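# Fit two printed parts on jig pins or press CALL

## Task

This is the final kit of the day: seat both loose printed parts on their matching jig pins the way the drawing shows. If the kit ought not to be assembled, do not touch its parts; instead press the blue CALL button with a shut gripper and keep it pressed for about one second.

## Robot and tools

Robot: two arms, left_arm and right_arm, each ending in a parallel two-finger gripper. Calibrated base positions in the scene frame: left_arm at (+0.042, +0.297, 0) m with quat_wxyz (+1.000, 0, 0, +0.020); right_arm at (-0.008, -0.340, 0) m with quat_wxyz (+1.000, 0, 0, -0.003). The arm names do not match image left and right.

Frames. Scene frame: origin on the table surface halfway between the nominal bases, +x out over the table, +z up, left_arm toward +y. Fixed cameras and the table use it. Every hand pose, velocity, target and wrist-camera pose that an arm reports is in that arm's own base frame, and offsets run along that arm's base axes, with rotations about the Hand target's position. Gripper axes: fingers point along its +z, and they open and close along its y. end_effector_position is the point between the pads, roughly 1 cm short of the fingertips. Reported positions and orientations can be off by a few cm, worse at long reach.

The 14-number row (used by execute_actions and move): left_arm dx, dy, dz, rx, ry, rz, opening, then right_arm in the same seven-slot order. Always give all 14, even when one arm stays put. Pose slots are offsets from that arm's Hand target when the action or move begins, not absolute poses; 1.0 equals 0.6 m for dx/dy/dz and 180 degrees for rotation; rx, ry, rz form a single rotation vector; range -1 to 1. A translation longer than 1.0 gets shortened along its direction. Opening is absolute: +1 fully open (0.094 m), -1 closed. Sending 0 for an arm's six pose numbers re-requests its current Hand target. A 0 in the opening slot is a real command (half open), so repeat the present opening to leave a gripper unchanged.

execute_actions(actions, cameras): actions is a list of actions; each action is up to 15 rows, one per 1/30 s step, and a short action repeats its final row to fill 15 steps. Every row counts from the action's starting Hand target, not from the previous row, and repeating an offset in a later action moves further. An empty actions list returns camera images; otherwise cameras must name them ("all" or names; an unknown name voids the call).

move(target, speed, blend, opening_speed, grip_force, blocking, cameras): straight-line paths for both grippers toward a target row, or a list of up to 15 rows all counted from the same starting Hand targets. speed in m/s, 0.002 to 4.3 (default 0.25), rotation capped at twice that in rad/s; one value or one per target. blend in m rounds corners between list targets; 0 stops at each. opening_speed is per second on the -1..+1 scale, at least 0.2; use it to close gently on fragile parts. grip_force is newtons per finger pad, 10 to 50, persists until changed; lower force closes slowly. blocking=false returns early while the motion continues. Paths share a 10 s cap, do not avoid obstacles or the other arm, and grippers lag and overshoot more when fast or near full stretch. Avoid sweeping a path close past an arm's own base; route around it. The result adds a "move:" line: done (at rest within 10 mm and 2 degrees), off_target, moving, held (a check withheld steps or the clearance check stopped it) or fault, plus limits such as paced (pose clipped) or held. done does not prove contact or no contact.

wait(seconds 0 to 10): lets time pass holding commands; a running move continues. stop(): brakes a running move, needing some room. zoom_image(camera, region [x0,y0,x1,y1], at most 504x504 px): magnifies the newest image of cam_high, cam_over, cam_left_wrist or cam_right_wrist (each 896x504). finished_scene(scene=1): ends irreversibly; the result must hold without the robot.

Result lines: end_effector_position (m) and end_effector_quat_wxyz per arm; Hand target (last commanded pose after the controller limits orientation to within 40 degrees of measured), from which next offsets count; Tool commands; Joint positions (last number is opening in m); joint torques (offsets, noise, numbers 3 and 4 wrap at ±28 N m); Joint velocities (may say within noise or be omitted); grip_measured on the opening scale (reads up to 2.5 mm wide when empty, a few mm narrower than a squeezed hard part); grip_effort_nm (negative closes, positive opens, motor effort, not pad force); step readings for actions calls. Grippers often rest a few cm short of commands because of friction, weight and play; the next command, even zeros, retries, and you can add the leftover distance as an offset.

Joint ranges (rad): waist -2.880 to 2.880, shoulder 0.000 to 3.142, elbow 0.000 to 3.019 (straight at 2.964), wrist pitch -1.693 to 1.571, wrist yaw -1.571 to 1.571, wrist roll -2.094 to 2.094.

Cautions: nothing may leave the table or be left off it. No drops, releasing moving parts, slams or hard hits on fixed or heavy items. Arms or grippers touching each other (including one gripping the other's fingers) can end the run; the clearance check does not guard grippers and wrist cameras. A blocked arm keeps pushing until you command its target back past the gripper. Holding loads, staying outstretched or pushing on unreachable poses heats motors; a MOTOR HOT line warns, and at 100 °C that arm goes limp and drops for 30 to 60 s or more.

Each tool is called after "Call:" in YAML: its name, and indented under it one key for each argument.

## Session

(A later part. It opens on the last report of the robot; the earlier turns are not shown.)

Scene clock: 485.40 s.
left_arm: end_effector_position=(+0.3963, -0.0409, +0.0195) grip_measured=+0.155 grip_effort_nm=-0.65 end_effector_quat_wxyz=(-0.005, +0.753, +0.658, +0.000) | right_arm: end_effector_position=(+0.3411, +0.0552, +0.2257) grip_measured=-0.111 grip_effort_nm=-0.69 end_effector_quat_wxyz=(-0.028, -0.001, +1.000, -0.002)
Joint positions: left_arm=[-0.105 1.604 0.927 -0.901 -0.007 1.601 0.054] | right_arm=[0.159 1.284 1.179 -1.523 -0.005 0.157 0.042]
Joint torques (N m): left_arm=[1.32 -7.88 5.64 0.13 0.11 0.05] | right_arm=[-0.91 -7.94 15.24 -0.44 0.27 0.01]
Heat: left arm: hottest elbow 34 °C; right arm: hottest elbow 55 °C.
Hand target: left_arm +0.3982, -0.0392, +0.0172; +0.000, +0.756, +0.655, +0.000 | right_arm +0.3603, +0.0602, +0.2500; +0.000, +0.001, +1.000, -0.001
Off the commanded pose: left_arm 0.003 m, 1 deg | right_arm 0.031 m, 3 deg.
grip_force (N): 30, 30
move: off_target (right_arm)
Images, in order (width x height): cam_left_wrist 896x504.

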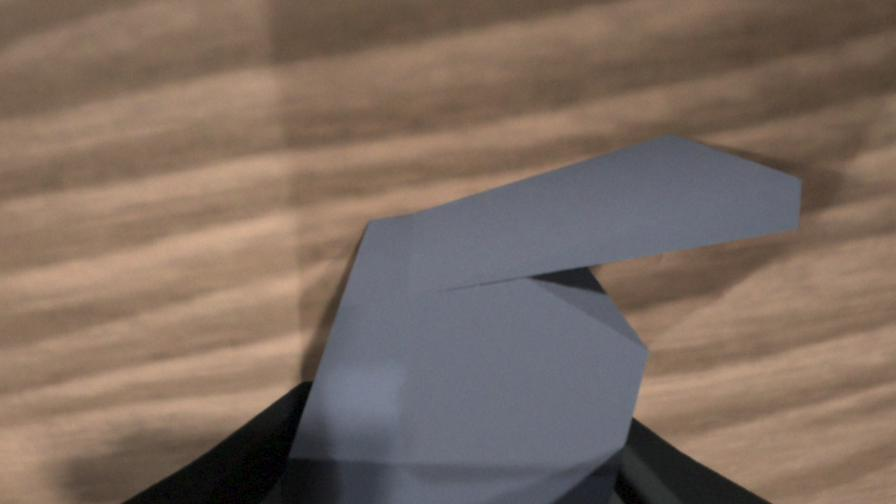

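Call:
move:
  target:
    - [0,0,0.22,0,0,0,0,0,0,0,0,0,0,-0.3]
    - [0.043,-0.54,0.22,0,0,0.052,0,-0.157,0.3,-0.009,-0.0625,-0.275,-0.1636,-0.3]
  speed: [0.12,0.3]
  blend: 0.02
  cameras: ["all"]

Scene clock: 569.57 s.
left_arm: end_effector_position=(+0.4122, -0.3504, +0.1388) grip_measured=+0.155 grip_effort_nm=-0.65 end_effector_quat_wxyz=(-0.015, +0.705, +0.709, +0.000) | right_arm: end_effector_position=(+0.2575, +0.2245, +0.2233) grip_measured=-0.111 grip_effort_nm=-0.69 end_effector_quat_wxyz=(+0.402, +0.234, +0.877, -0.116)
Joint positions: left_arm=[-0.704 1.813 1.561 -1.349 -0.002 0.86 0.054] | right_arm=[1.115 1.247 0.978 -1.403 0.86 1.683 0.042]
Joint torques (N m): left_arm=[-0.67 -12.81 11.55 -0.54 -0.19 -0.16] | right_arm=[-0.79 -6.48 13.85 -0.54 1.11 0.02]
Heat: left arm: hottest elbow 31 °C; right arm: hottest elbow 59 °C.
Hand target: left_arm +0.4240, -0.3632, +0.1492; +0.000, +0.700, +0.714, +0.000 | right_arm +0.2661, +0.2402, +0.2446; +0.413, +0.247, +0.871, -0.095
Off the commanded pose: left_arm 0.020 m, 2 deg | right_arm 0.028 m, 3 deg.
grip_force (N): 30, 30
move: off_target (left_arm, right_arm)

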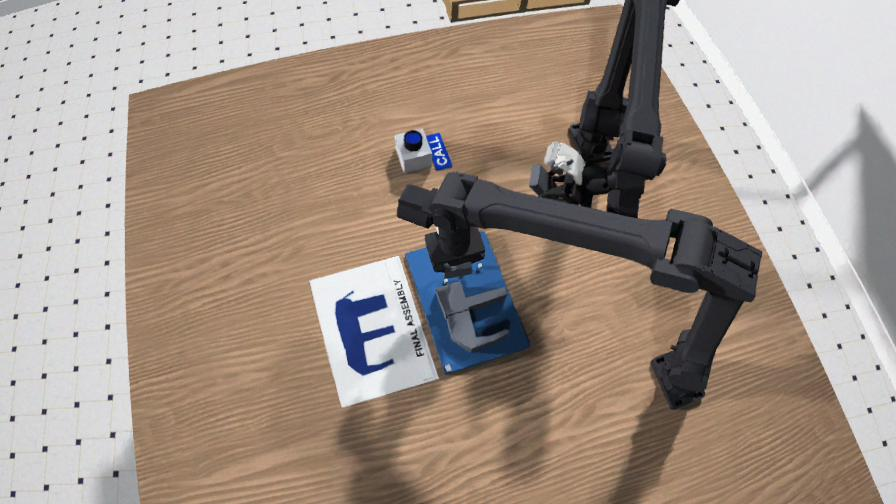

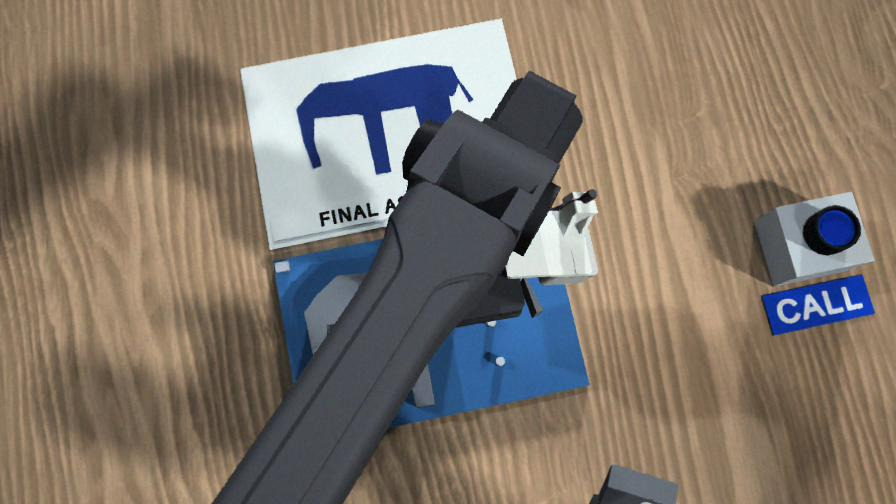

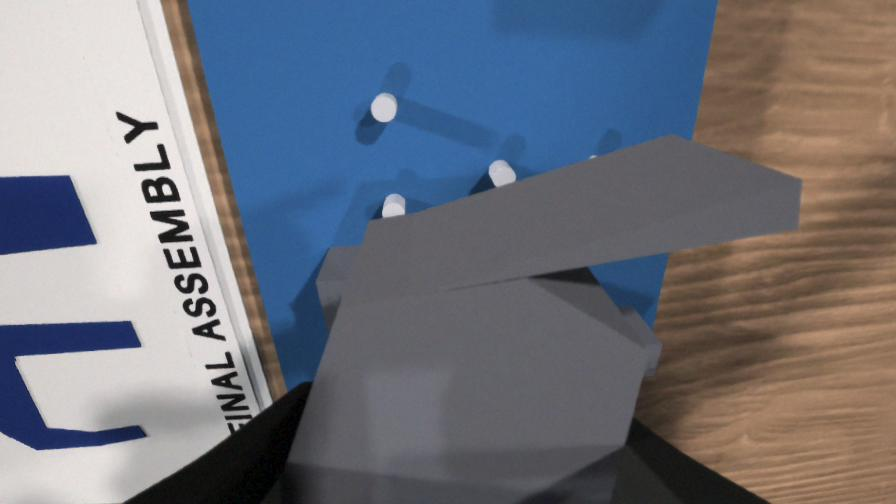

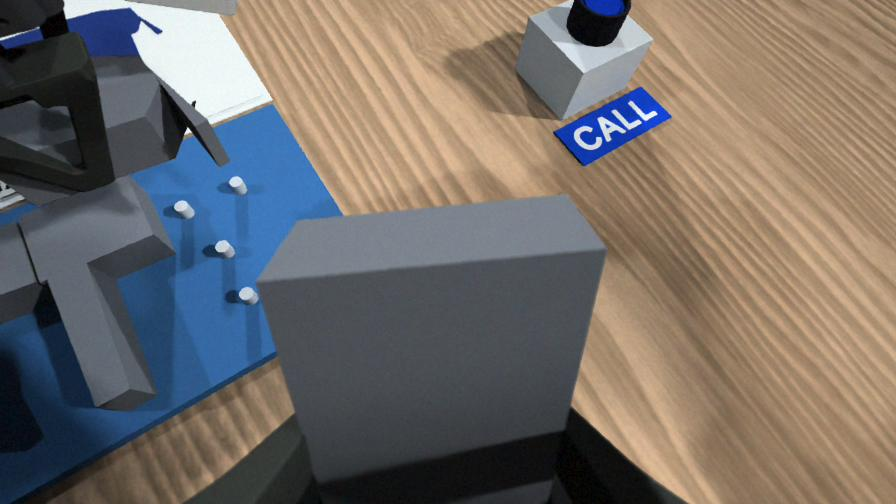

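Call:
move:
  target: [0.035,-0.008,-0.107,0,0,0,0,0,0,0,0,0,0,-0.3]
  speed: 0.12
  cameras: ["cam_left_wrist","cam_right_wrist","cam_high"]

Call:
zoom_image:
  camera: "cam_right_wrist"
  region: [0, 50, 360, 330]

Call:
zoom_image:
  camera: "cam_left_wrist"
  region: [240, 0, 744, 504]

Scene clock: 589.27 s.
left_arm: end_effector_position=(+0.4304, -0.3659, +0.0843) grip_measured=+0.155 grip_effort_nm=-0.65 end_effector_quat_wxyz=(-0.013, +0.705, +0.709, +0.000) | right_arm: end_effector_position=(+0.2575, +0.2245, +0.2233) grip_measured=-0.111 grip_effort_nm=-0.68 end_effector_quat_wxyz=(+0.402, +0.234, +0.877, -0.116)
Joint positions: left_arm=[-0.704 1.914 1.561 -1.244 -0.002 0.86 0.054] | right_arm=[1.115 1.247 0.978 -1.403 0.86 1.683 0.042]
Joint torques (N m): left_arm=[0.79 -13.92 8.72 0.42 -0.19 0.03] | right_arm=[-0.79 -6.48 13.83 -0.55 1.1 0.02]
Heat: left arm: hottest elbow 35 °C; right arm: hottest elbow 62 °C.
Hand target: left_arm +0.4450, -0.3680, +0.0850; +0.000, +0.700, +0.714, +0.000 | right_arm +0.2661, +0.2402, +0.2446; +0.413, +0.247, +0.871, -0.095
Off the commanded pose: left_arm 0.015 m, 2 deg | right_arm 0.028 m, 3 deg.
grip_force (N): 30, 30
move: off_target (left_arm, right_arm)
Images, in order (width x height): cam_high 896x504, cam_left_wrist 896x504, cam_right_wrist 896x504.

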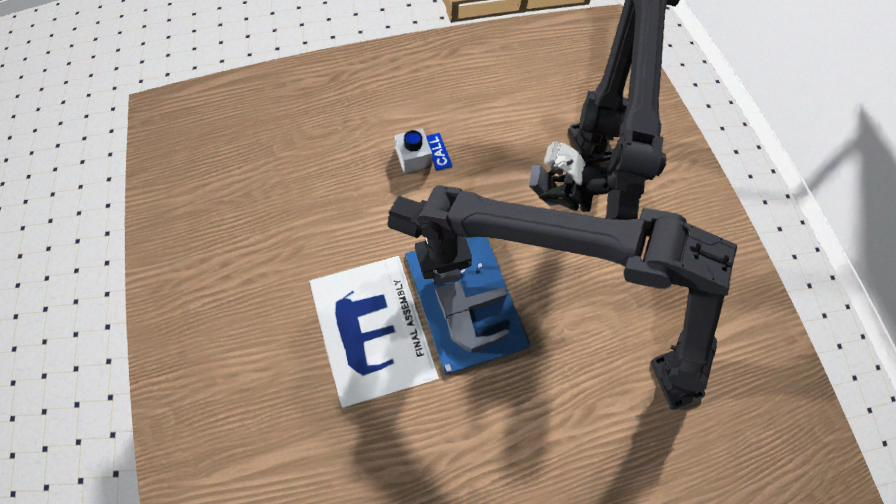

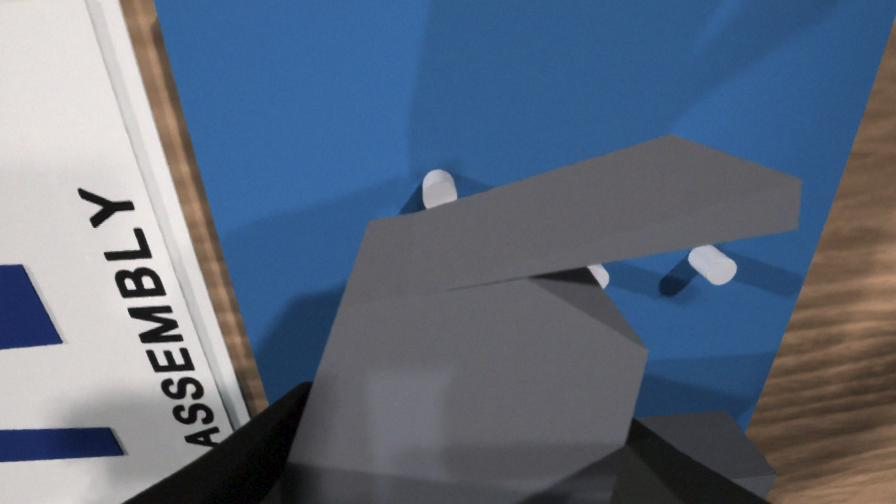

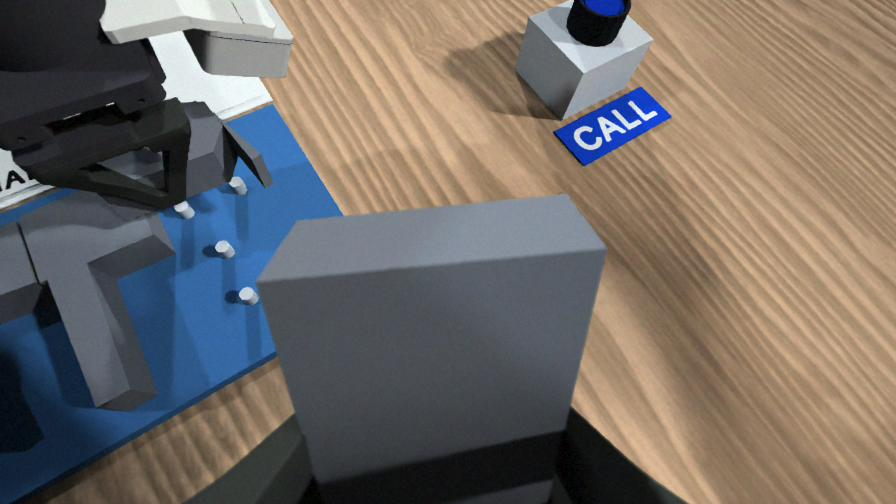

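Scaled by 1.400 from the camera's 896x504 image, which has a finer 1280x720 frame.

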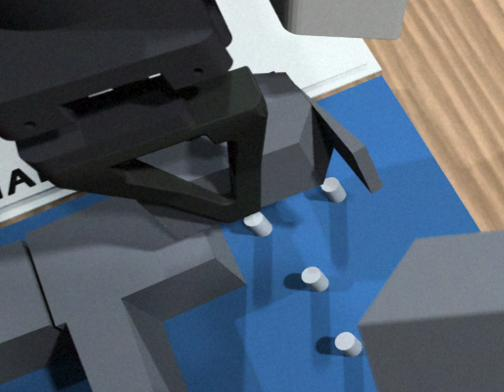

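Scaled by 1.000.

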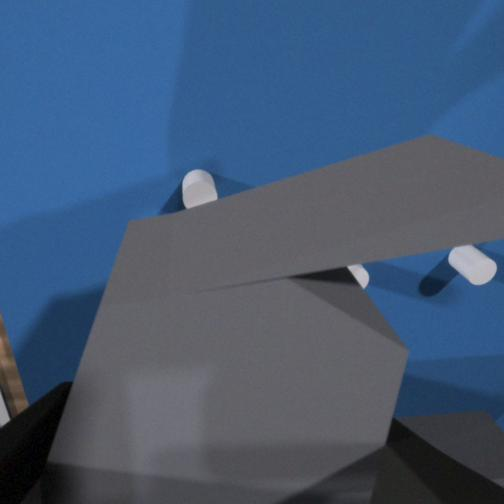

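Call:
move:
  target: [0.005,0.0,-0.033,0,0,0,0,0,0,0,0,0,0,-0.3]
  speed: 0.08
  cameras: ["cam_left_wrist","cam_right_wrist"]

Call:
zoom_image:
  camera: "cam_right_wrist"
  region: [0, 80, 270, 330]

Call:
zoom_image:
  camera: "cam_left_wrist"
  region: [280, 120, 784, 504]

Scene clock: 677.97 s.
left_arm: end_effector_position=(+0.4361, -0.3707, +0.0716) grip_measured=+0.155 grip_effort_nm=-0.65 end_effector_quat_wxyz=(-0.005, +0.705, +0.709, +0.001) | right_arm: end_effector_position=(+0.2575, +0.2245, +0.2233) grip_measured=-0.111 grip_effort_nm=-0.68 end_effector_quat_wxyz=(+0.402, +0.234, +0.877, -0.116)
Joint positions: left_arm=[-0.704 1.934 1.556 -1.203 -0.002 0.86 0.054] | right_arm=[1.115 1.247 0.978 -1.403 0.86 1.683 0.042]
Joint torques (N m): left_arm=[0.67 -14.68 7.99 0.29 -0.11 0.05] | right_arm=[-0.91 -6.42 13.85 -0.54 1.11 0.02]
Heat: left arm: hottest elbow 35 °C; right arm: hottest elbow 63 °C.
Hand target: left_arm +0.4480, -0.3680, +0.0652; +0.000, +0.700, +0.714, +0.000 | right_arm +0.2661, +0.2402, +0.2446; +0.413, +0.247, +0.871, -0.095
Off the commanded pose: left_arm 0.014 m, 1 deg | right_arm 0.028 m, 3 deg.
grip_force (N): 30, 30
move: off_target (left_arm, right_arm)
Images, in order (width x height): cam_left_wrist 896x504, cam_right_wrist 896x504.

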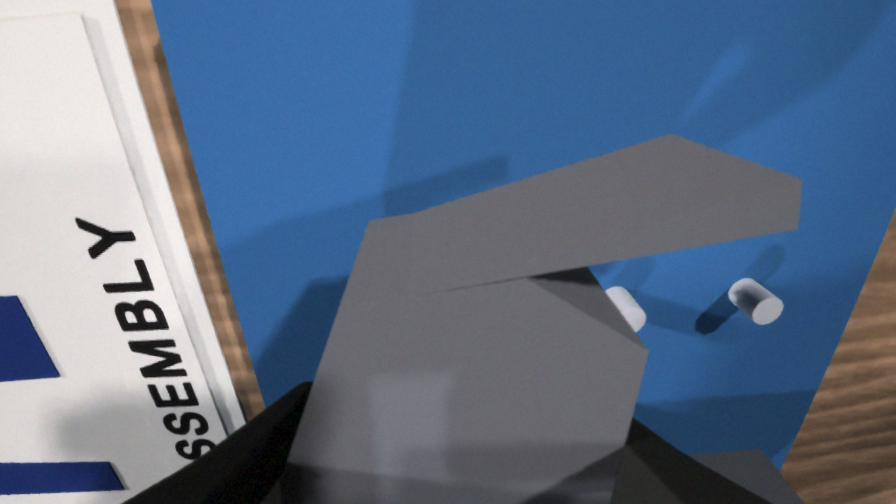

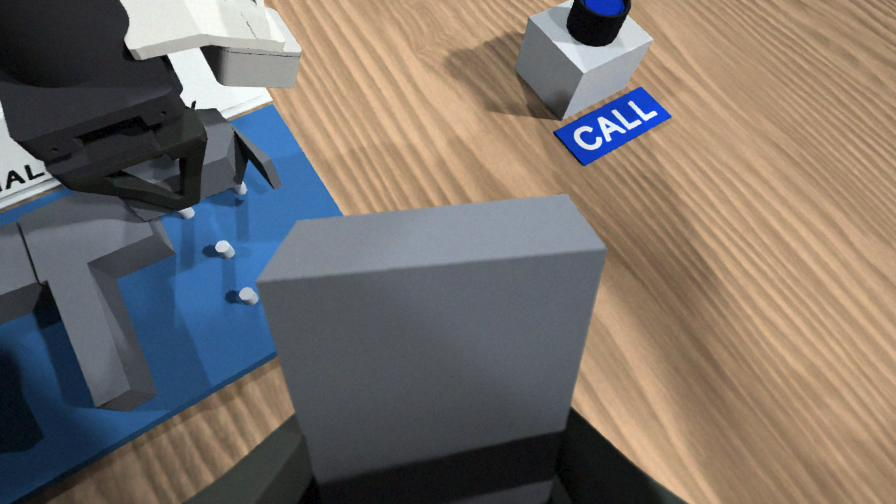

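Scaled by 1.867 from the camera's 896x504 image, which has a finer 1280x720 frame.

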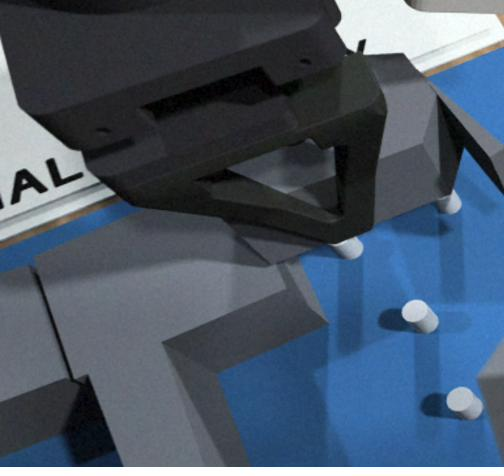

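Scaled by 1.000.

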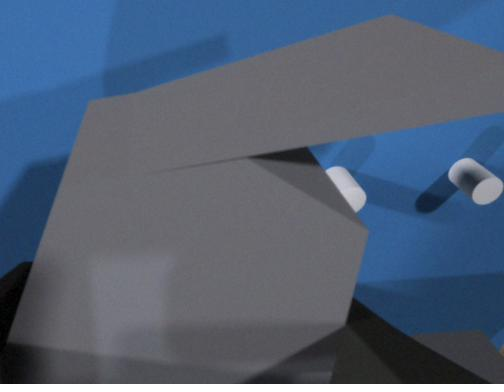

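Call:
zoom_image:
  camera: "cam_right_wrist"
  region: [90, 150, 260, 280]

Scaled by 2.965 from the camera's 896x504 image, which has a finer 1280x720 frame.

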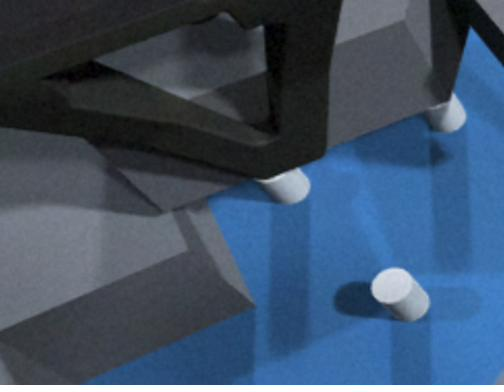

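Call:
move:
  target: [0.0,0.0,-0.02,0,0,0.022,0,0,0,0,0,0,0,-0.3]
  speed: 0.08
  cameras: ["cam_left_wrist","cam_right_wrist"]

Call:
zoom_image:
  camera: "cam_right_wrist"
  region: [90, 150, 260, 280]

Call:
zoom_image:
  camera: "cam_left_wrist"
  region: [540, 220, 840, 500]

Scene clock: 738.33 s.
left_arm: end_effector_position=(+0.4366, -0.3711, +0.0599) grip_measured=+0.155 grip_effort_nm=-0.65 end_effector_quat_wxyz=(-0.004, +0.687, +0.726, +0.001) | right_arm: end_effector_position=(+0.2575, +0.2245, +0.2233) grip_measured=-0.111 grip_effort_nm=-0.69 end_effector_quat_wxyz=(+0.402, +0.234, +0.877, -0.116)
Joint positions: left_arm=[-0.704 1.946 1.542 -1.175 -0.002 0.811 0.054] | right_arm=[1.115 1.247 0.978 -1.403 0.86 1.683 0.042]
Joint torques (N m): left_arm=[0.44 -14.92 7.64 0.13 -0.22 -0.12] | right_arm=[-0.85 -6.48 13.85 -0.57 1.1 0.01]
Heat: left arm: hottest elbow 35 °C; right arm: hottest elbow 64 °C.
Hand target: left_arm +0.4480, -0.3680, +0.0532; +0.000, +0.675, +0.738, +0.000 | right_arm +0.2661, +0.2402, +0.2446; +0.413, +0.247, +0.871, -0.095
Off the commanded pose: left_arm 0.014 m, 2 deg | right_arm 0.028 m, 3 deg.
grip_force (N): 30, 30
move: off_target (left_arm, right_arm)
Images, in order (width x height): cam_left_wrist 896x504, cam_right_wrist 896x504.

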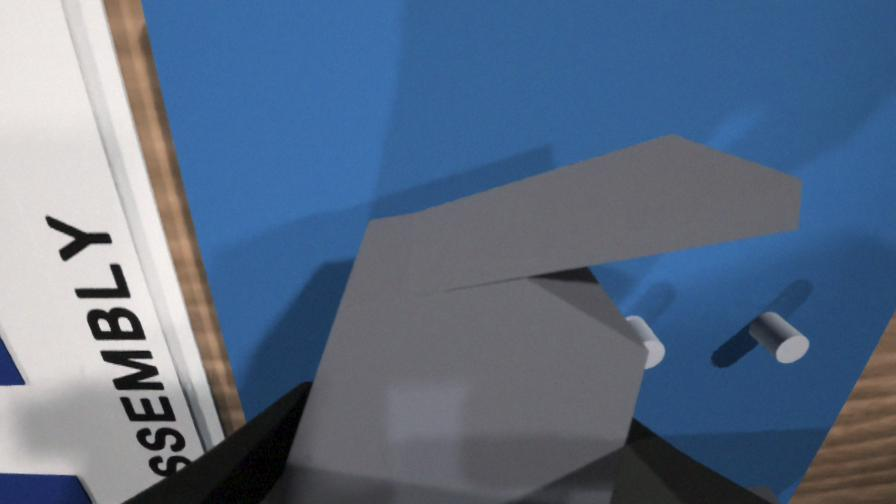

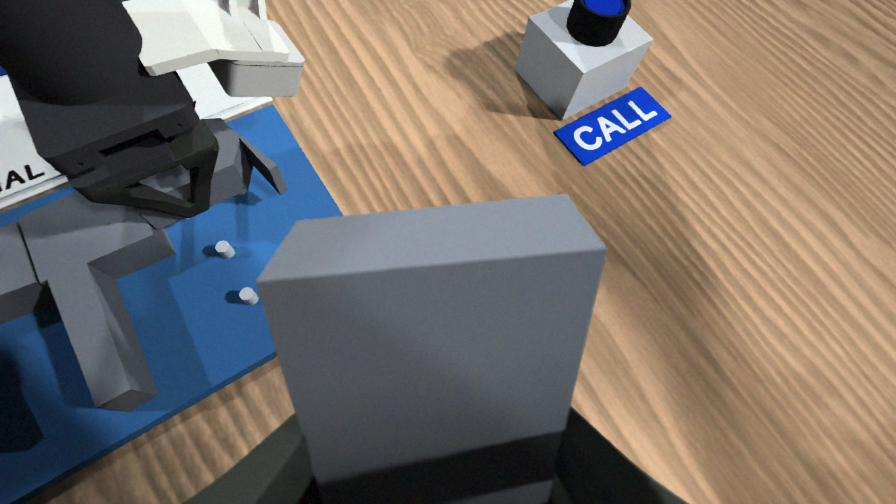

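Scaled by 2.965 from the camera's 896x504 image, which has a finer 1280x720 frame.

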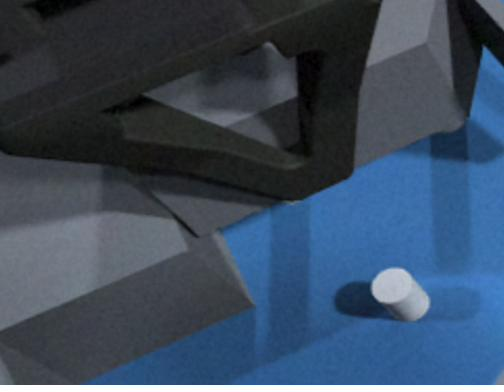

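Scaled by 1.680 from the camera's 896x504 image, which has a finer 1280x720 frame.

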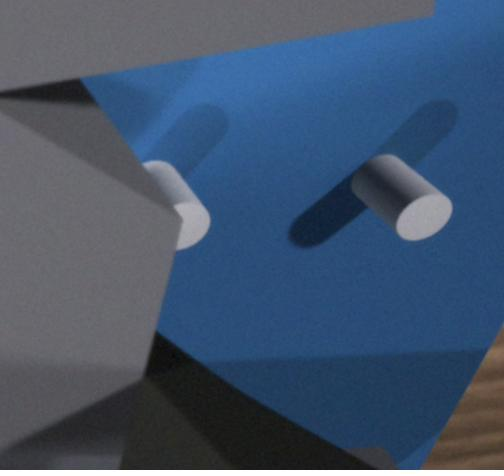

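Call:
move:
  target: [0.0,0.0035,-0.024,0,0,0.0,0,0,0,0,0,0,0,-0.3]
  speed: 0.05
  cameras: ["cam_left_wrist","cam_right_wrist"]

Call:
zoom_image:
  camera: "cam_right_wrist"
  region: [90, 150, 260, 280]

Scene clock: 780.70 s.
left_arm: end_effector_position=(+0.4366, -0.3711, +0.0492) grip_measured=+0.155 grip_effort_nm=-0.65 end_effector_quat_wxyz=(-0.001, +0.687, +0.726, +0.001) | right_arm: end_effector_position=(+0.2575, +0.2245, +0.2233) grip_measured=-0.111 grip_effort_nm=-0.68 end_effector_quat_wxyz=(+0.402, +0.234, +0.877, -0.116)
Joint positions: left_arm=[-0.704 1.954 1.524 -1.143 -0.002 0.811 0.054] | right_arm=[1.115 1.247 0.978 -1.403 0.86 1.683 0.042]
Joint torques (N m): left_arm=[0.56 -13.39 7.35 0.46 -0.16 -0.11] | right_arm=[-0.79 -6.48 13.86 -0.55 1.1 0.01]
Heat: left arm: hottest shoulder 33 °C; right arm: hottest elbow 64 °C.
Hand target: left_arm +0.4480, -0.3659, +0.0388; +0.000, +0.675, +0.738, +0.000 | right_arm +0.2661, +0.2402, +0.2446; +0.413, +0.247, +0.871, -0.095
Off the commanded pose: left_arm 0.016 m, 2 deg | right_arm 0.028 m, 3 deg.
grip_force (N): 30, 30
move: off_target (left_arm, right_arm)
Images, in order (width x height): cam_left_wrist 896x504, cam_right_wrist 896x504.

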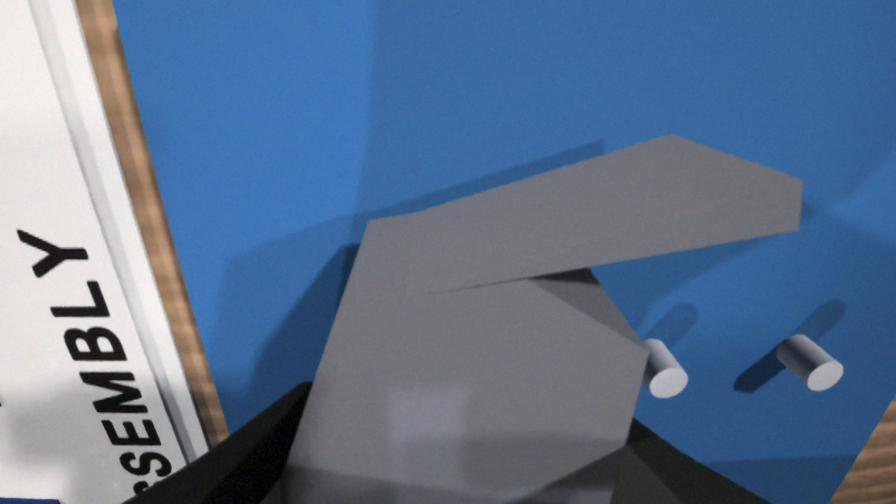

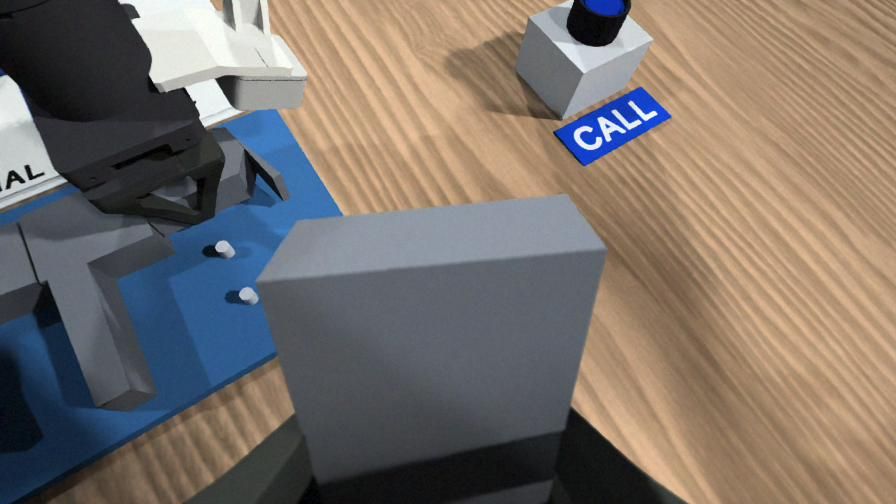

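Scaled by 2.965 from the camera's 896x504 image, which has a finer 1280x720 frame.

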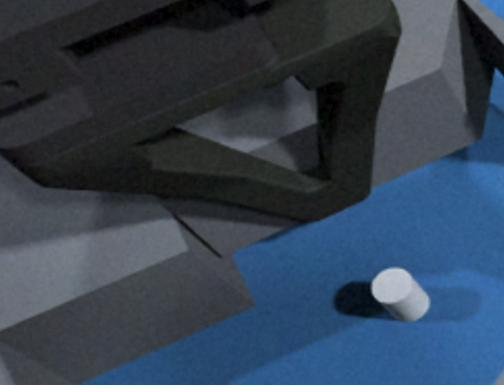

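Call:
move:
  target:
    - [0.0,0.006,0.022,0,0,0.022,0,0,0,0,0,0,0,-0.3]
    - [0.0,0.006,0.0,0,0,0.022,0,0,0,0,0,0,0,-0.3]
  speed: 0.05
  cameras: ["cam_left_wrist","cam_right_wrist"]

Call:
zoom_image:
  camera: "cam_right_wrist"
  region: [90, 150, 260, 280]

Scene clock: 810.37 s.
left_arm: end_effector_position=(+0.4365, -0.3708, +0.0487) grip_measured=+0.155 grip_effort_nm=-0.65 end_effector_quat_wxyz=(-0.001, +0.664, +0.748, -0.003) | right_arm: end_effector_position=(+0.2575, +0.2245, +0.2233) grip_measured=-0.111 grip_effort_nm=-0.68 end_effector_quat_wxyz=(+0.402, +0.234, +0.877, -0.116)
Joint positions: left_arm=[-0.701 1.954 1.522 -1.142 0.007 0.751 0.054] | right_arm=[1.115 1.247 0.978 -1.403 0.86 1.683 0.042]
Joint torques (N m): left_arm=[0.73 -13.86 7.15 0.75 -0.1 -0.1] | right_arm=[-0.79 -6.53 13.85 -0.55 1.11 0.02]
Heat: left arm: hottest elbow 34 °C; right arm: hottest elbow 65 °C.
Hand target: left_arm +0.4480, -0.3623, +0.0388; +0.000, +0.649, +0.761, +0.000 | right_arm +0.2661, +0.2402, +0.2446; +0.413, +0.247, +0.871, -0.095
Off the commanded pose: left_arm 0.017 m, 2 deg | right_arm 0.028 m, 3 deg.
grip_force (N): 30, 30
move: off_target (left_arm, right_arm)
Images, in order (width x height): cam_left_wrist 896x504, cam_right_wrist 896x504.

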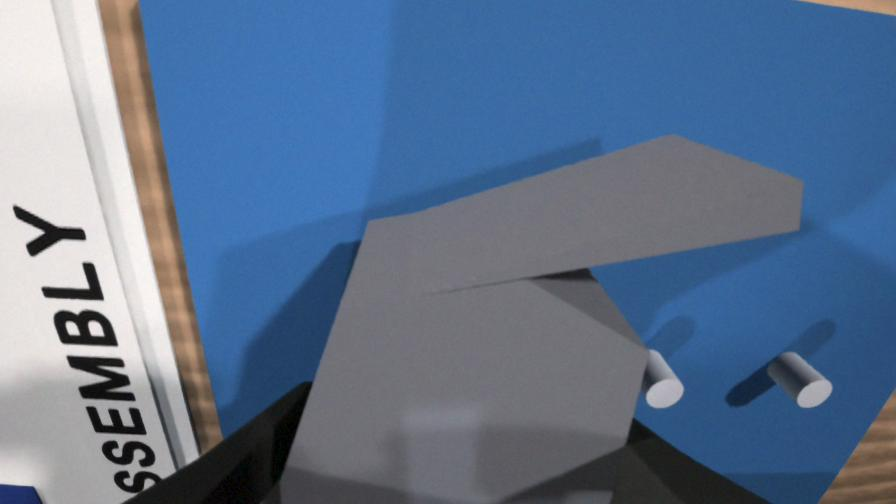

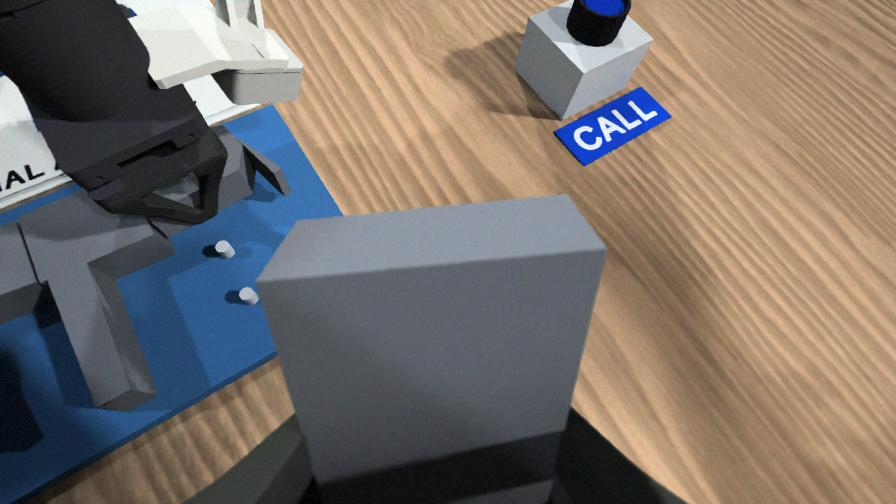

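Scaled by 2.965 from the camera's 896x504 image, which has a finer 1280x720 frame.

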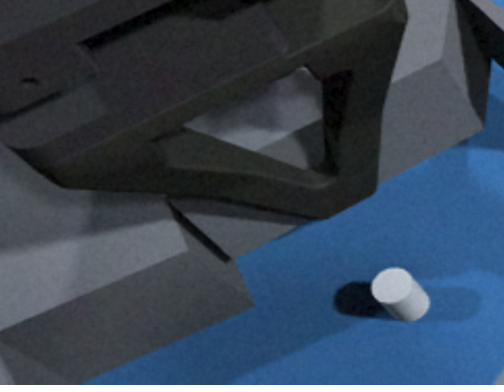

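Call:
move:
  target:
    - [0.004,0.015,0.022,0,0,0.0,0,0,0,0,0,0,0,-0.3]
    - [0.004,0.015,0.0,0,0,0.0,0,0,0,0,0,0,0,-0.3]
  speed: 0.05
  cameras: ["cam_left_wrist","cam_right_wrist"]

Call:
zoom_image:
  camera: "cam_right_wrist"
  region: [90, 150, 260, 280]

Scene clock: 838.37 s.
left_arm: end_effector_position=(+0.4395, -0.3679, +0.0485) grip_measured=+0.155 grip_effort_nm=-0.64 end_effector_quat_wxyz=(+0.001, +0.661, +0.750, -0.004) | right_arm: end_effector_position=(+0.2575, +0.2245, +0.2233) grip_measured=-0.111 grip_effort_nm=-0.68 end_effector_quat_wxyz=(+0.402, +0.234, +0.877, -0.116)
Joint positions: left_arm=[-0.694 1.952 1.519 -1.135 0.008 0.751 0.054] | right_arm=[1.115 1.247 0.978 -1.403 0.86 1.683 0.042]
Joint torques (N m): left_arm=[1.08 -14.8 5.93 0.43 -0.27 -0.04] | right_arm=[-0.85 -6.53 13.86 -0.54 1.11 0.02]
Heat: left arm: hottest elbow 34 °C; right arm: hottest elbow 65 °C.
Hand target: left_arm +0.4504, -0.3533, +0.0388; +0.000, +0.649, +0.761, +0.000 | right_arm +0.2661, +0.2402, +0.2446; +0.413, +0.247, +0.871, -0.095
Off the commanded pose: left_arm 0.021 m, 2 deg | right_arm 0.028 m, 3 deg.
grip_force (N): 30, 30
move: off_target (left_arm, right_arm)
Images, in order (width x height): cam_left_wrist 896x504, cam_right_wrist 896x504.

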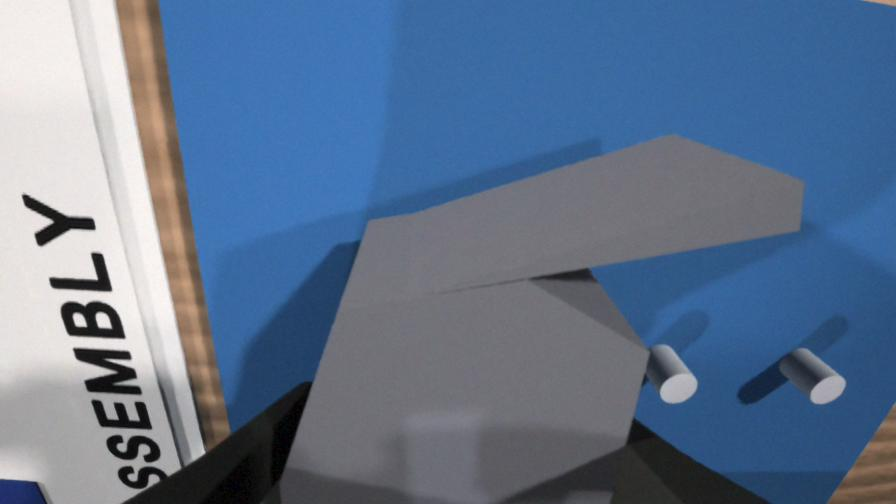

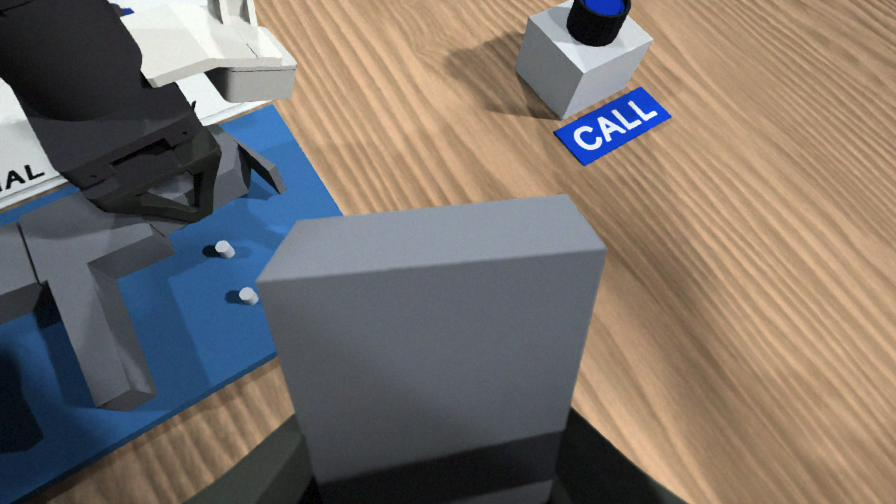

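Scaled by 2.965 from the camera's 896x504 image, which has a finer 1280x720 frame.

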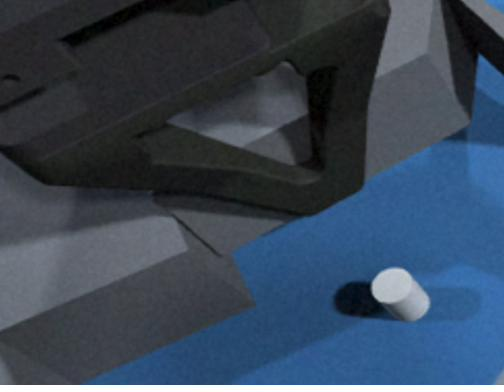

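Call:
move:
  target:
    - [-0.01,0.001,0.016,0,0,0.0,0,0,0,0,0,0,0,-0.3]
    - [-0.01,0.001,0.0,0,0,0.0,0,0,0,0,0,0,0,-0.3]
  speed: 0.05
  cameras: ["cam_left_wrist","cam_right_wrist"]

Call:
zoom_image:
  camera: "cam_right_wrist"
  region: [90, 150, 260, 280]

Scene clock: 851.10 s.
left_arm: end_effector_position=(+0.4391, -0.3676, +0.0479) grip_measured=+0.155 grip_effort_nm=-0.65 end_effector_quat_wxyz=(+0.007, +0.661, +0.750, -0.004) | right_arm: end_effector_position=(+0.2575, +0.2245, +0.2233) grip_measured=-0.111 grip_effort_nm=-0.68 end_effector_quat_wxyz=(+0.402, +0.234, +0.877, -0.116)
Joint positions: left_arm=[-0.694 1.945 1.506 -1.117 0.008 0.751 0.054] | right_arm=[1.115 1.247 0.978 -1.403 0.86 1.683 0.042]
Joint torques (N m): left_arm=[1.03 -15.03 5.76 0.21 -0.28 -0.08] | right_arm=[-0.79 -6.48 13.87 -0.55 1.11 0.01]
Heat: left arm: hottest elbow 33 °C; right arm: hottest elbow 66 °C.
Hand target: left_arm +0.4444, -0.3527, +0.0388; +0.000, +0.649, +0.761, +0.000 | right_arm +0.2661, +0.2402, +0.2446; +0.413, +0.247, +0.871, -0.095
Off the commanded pose: left_arm 0.018 m, 2 deg | right_arm 0.028 m, 3 deg.
grip_force (N): 30, 30
move: off_target (left_arm, right_arm)
Images, in order (width x height): cam_left_wrist 896x504, cam_right_wrist 896x504.

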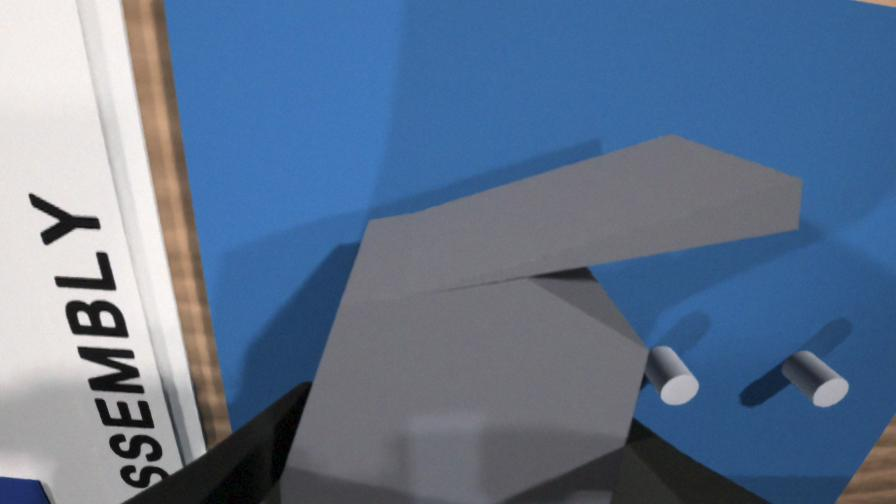

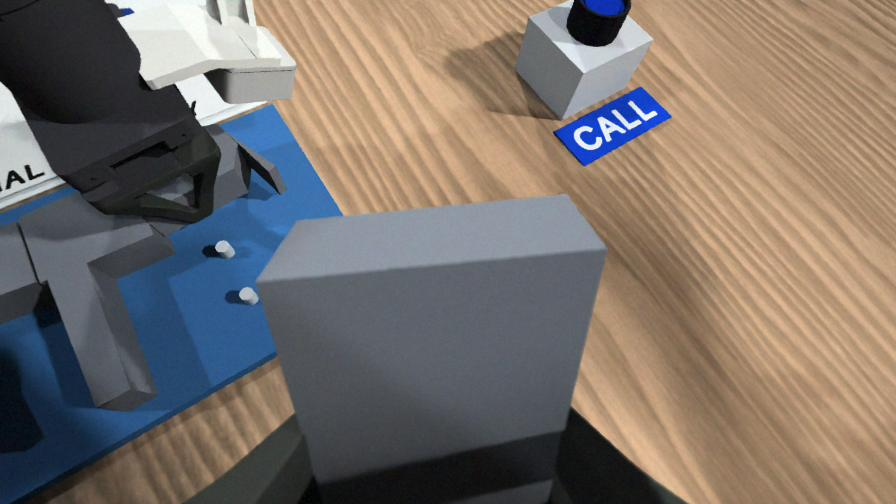

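Scaled by 2.965 from the camera's 896x504 image, which has a finer 1280x720 frame.

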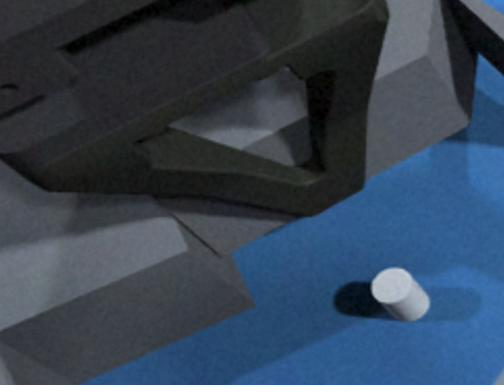

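Call:
move:
  target: [0,0.0,0.05,0,0,0.0,0,0,0,0,0,0,0,-0.3]
  speed: 0.06

Call:
move:
  target: [-0.008,0.0,0,0,0,0.0,0,0,0,0,0,0,0,-0.3]
  speed: 0.06

Call:
move:
  target: [0,0.0,-0.048,0,0,0.0,0,0,0,0,0,0,0,-0.3]
  speed: 0.06
  cameras: ["cam_left_wrist","cam_right_wrist"]

Call:
zoom_image:
  camera: "cam_right_wrist"
  region: [90, 150, 260, 280]

Scene clock: 862.23 s.
left_arm: end_effector_position=(+0.4361, -0.3672, +0.0488) grip_measured=+0.155 grip_effort_nm=-0.65 end_effector_quat_wxyz=(+0.003, +0.661, +0.750, -0.009) | right_arm: end_effector_position=(+0.2575, +0.2245, +0.2233) grip_measured=-0.111 grip_effort_nm=-0.68 end_effector_quat_wxyz=(+0.402, +0.234, +0.877, -0.116)
Joint positions: left_arm=[-0.694 1.943 1.506 -1.128 0.018 0.751 0.054] | right_arm=[1.115 1.247 0.978 -1.403 0.86 1.683 0.042]
Joint torques (N m): left_arm=[1.08 -16.5 8.29 -1.63 -0.61 -0.04] | right_arm=[-0.79 -6.42 13.85 -0.55 1.1 0.01]
Heat: left arm: hottest shoulder 32 °C; right arm: hottest elbow 66 °C.
Hand target: left_arm +0.4444, -0.3527, +0.0688; +0.000, +0.649, +0.761, +0.000 | right_arm +0.2661, +0.2402, +0.2446; +0.413, +0.247, +0.871, -0.095
Off the commanded pose: left_arm 0.026 m, 2 deg | right_arm 0.028 m, 3 deg.
grip_force (N): 30, 30
move: off_target (left_arm, right_arm)

Scene clock: 863.33 s.
left_arm: end_effector_position=(+0.4357, -0.3668, +0.0507) grip_measured=+0.155 grip_effort_nm=-0.65 end_effector_quat_wxyz=(+0.004, +0.661, +0.750, -0.009) | right_arm: end_effector_position=(+0.2575, +0.2245, +0.2233) grip_measured=-0.111 grip_effort_nm=-0.69 end_effector_quat_wxyz=(+0.402, +0.234, +0.877, -0.116)
Joint positions: left_arm=[-0.694 1.938 1.504 -1.129 0.018 0.751 0.054] | right_arm=[1.115 1.247 0.978 -1.403 0.86 1.683 0.042]
Joint torques (N m): left_arm=[0.5 -17.9 7.49 -1.51 -0.62 -0.14] | right_arm=[-0.73 -6.48 13.87 -0.55 1.1 0.01]
Heat: left arm: hottest shoulder 32 °C; right arm: hottest elbow 66 °C.
Hand target: left_arm +0.4396, -0.3527, +0.0688; +0.000, +0.649, +0.761, +0.000 | right_arm +0.2661, +0.2402, +0.2446; +0.413, +0.247, +0.871, -0.095
Off the commanded pose: left_arm 0.023 m, 2 deg | right_arm 0.028 m, 3 deg.
grip_force (N): 30, 30
move: off_target (left_arm, right_arm)

Scene clock: 864.37 s.
left_arm: end_effector_position=(+0.4360, -0.3671, +0.0474) grip_measured=+0.155 grip_effort_nm=-0.64 end_effector_quat_wxyz=(+0.009, +0.661, +0.750, -0.009) | right_arm: end_effector_position=(+0.2575, +0.2245, +0.2233) grip_measured=-0.111 grip_effort_nm=-0.68 end_effector_quat_wxyz=(+0.402, +0.234, +0.877, -0.116)
Joint positions: left_arm=[-0.694 1.937 1.492 -1.108 0.018 0.751 0.054] | right_arm=[1.115 1.247 0.978 -1.403 0.86 1.683 0.042]
Joint torques (N m): left_arm=[0.38 -14.56 5.68 0.36 -0.62 -0.16] | right_arm=[-0.91 -6.48 13.85 -0.54 1.11 0.01]
Heat: left arm: hottest shoulder 32 °C; right arm: hottest elbow 66 °C.
Hand target: left_arm +0.4396, -0.3527, +0.0400; +0.000, +0.649, +0.761, +0.000 | right_arm +0.2661, +0.2402, +0.2446; +0.413, +0.247, +0.871, -0.095
Off the commanded pose: left_arm 0.017 m, 2 deg | right_arm 0.028 m, 3 deg.
grip_force (N): 30, 30
move: off_target (left_arm, right_arm)
Images, in order (width x height): cam_left_wrist 896x504, cam_right_wrist 896x504.

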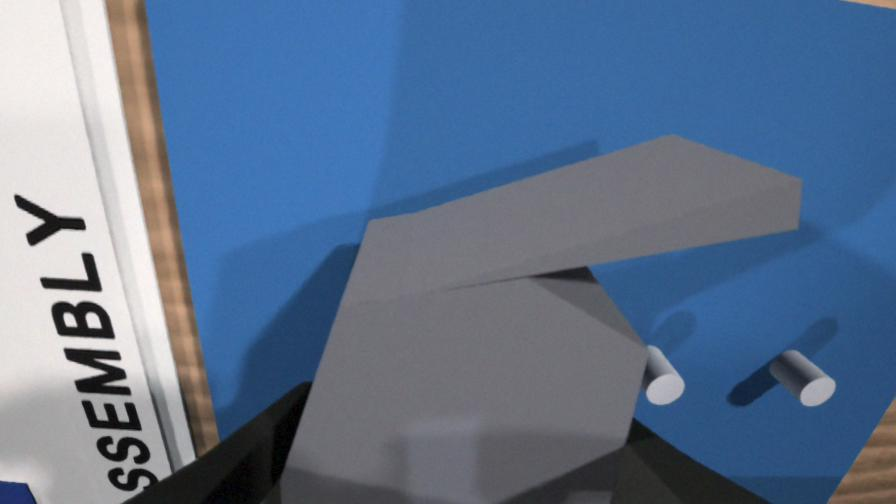

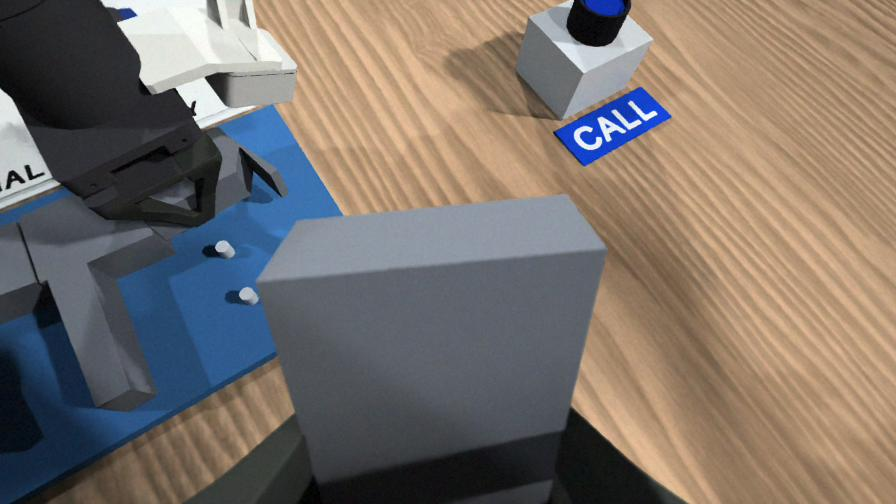

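Scaled by 2.965 from the camera's 896x504 image, which has a finer 1280x720 frame.

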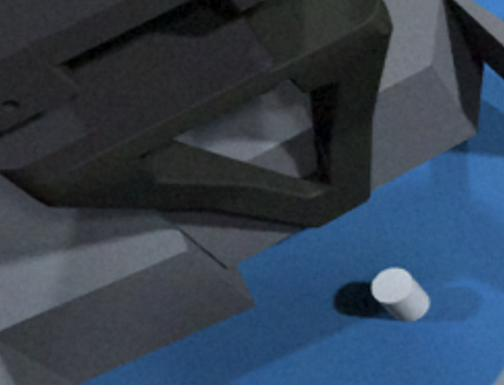

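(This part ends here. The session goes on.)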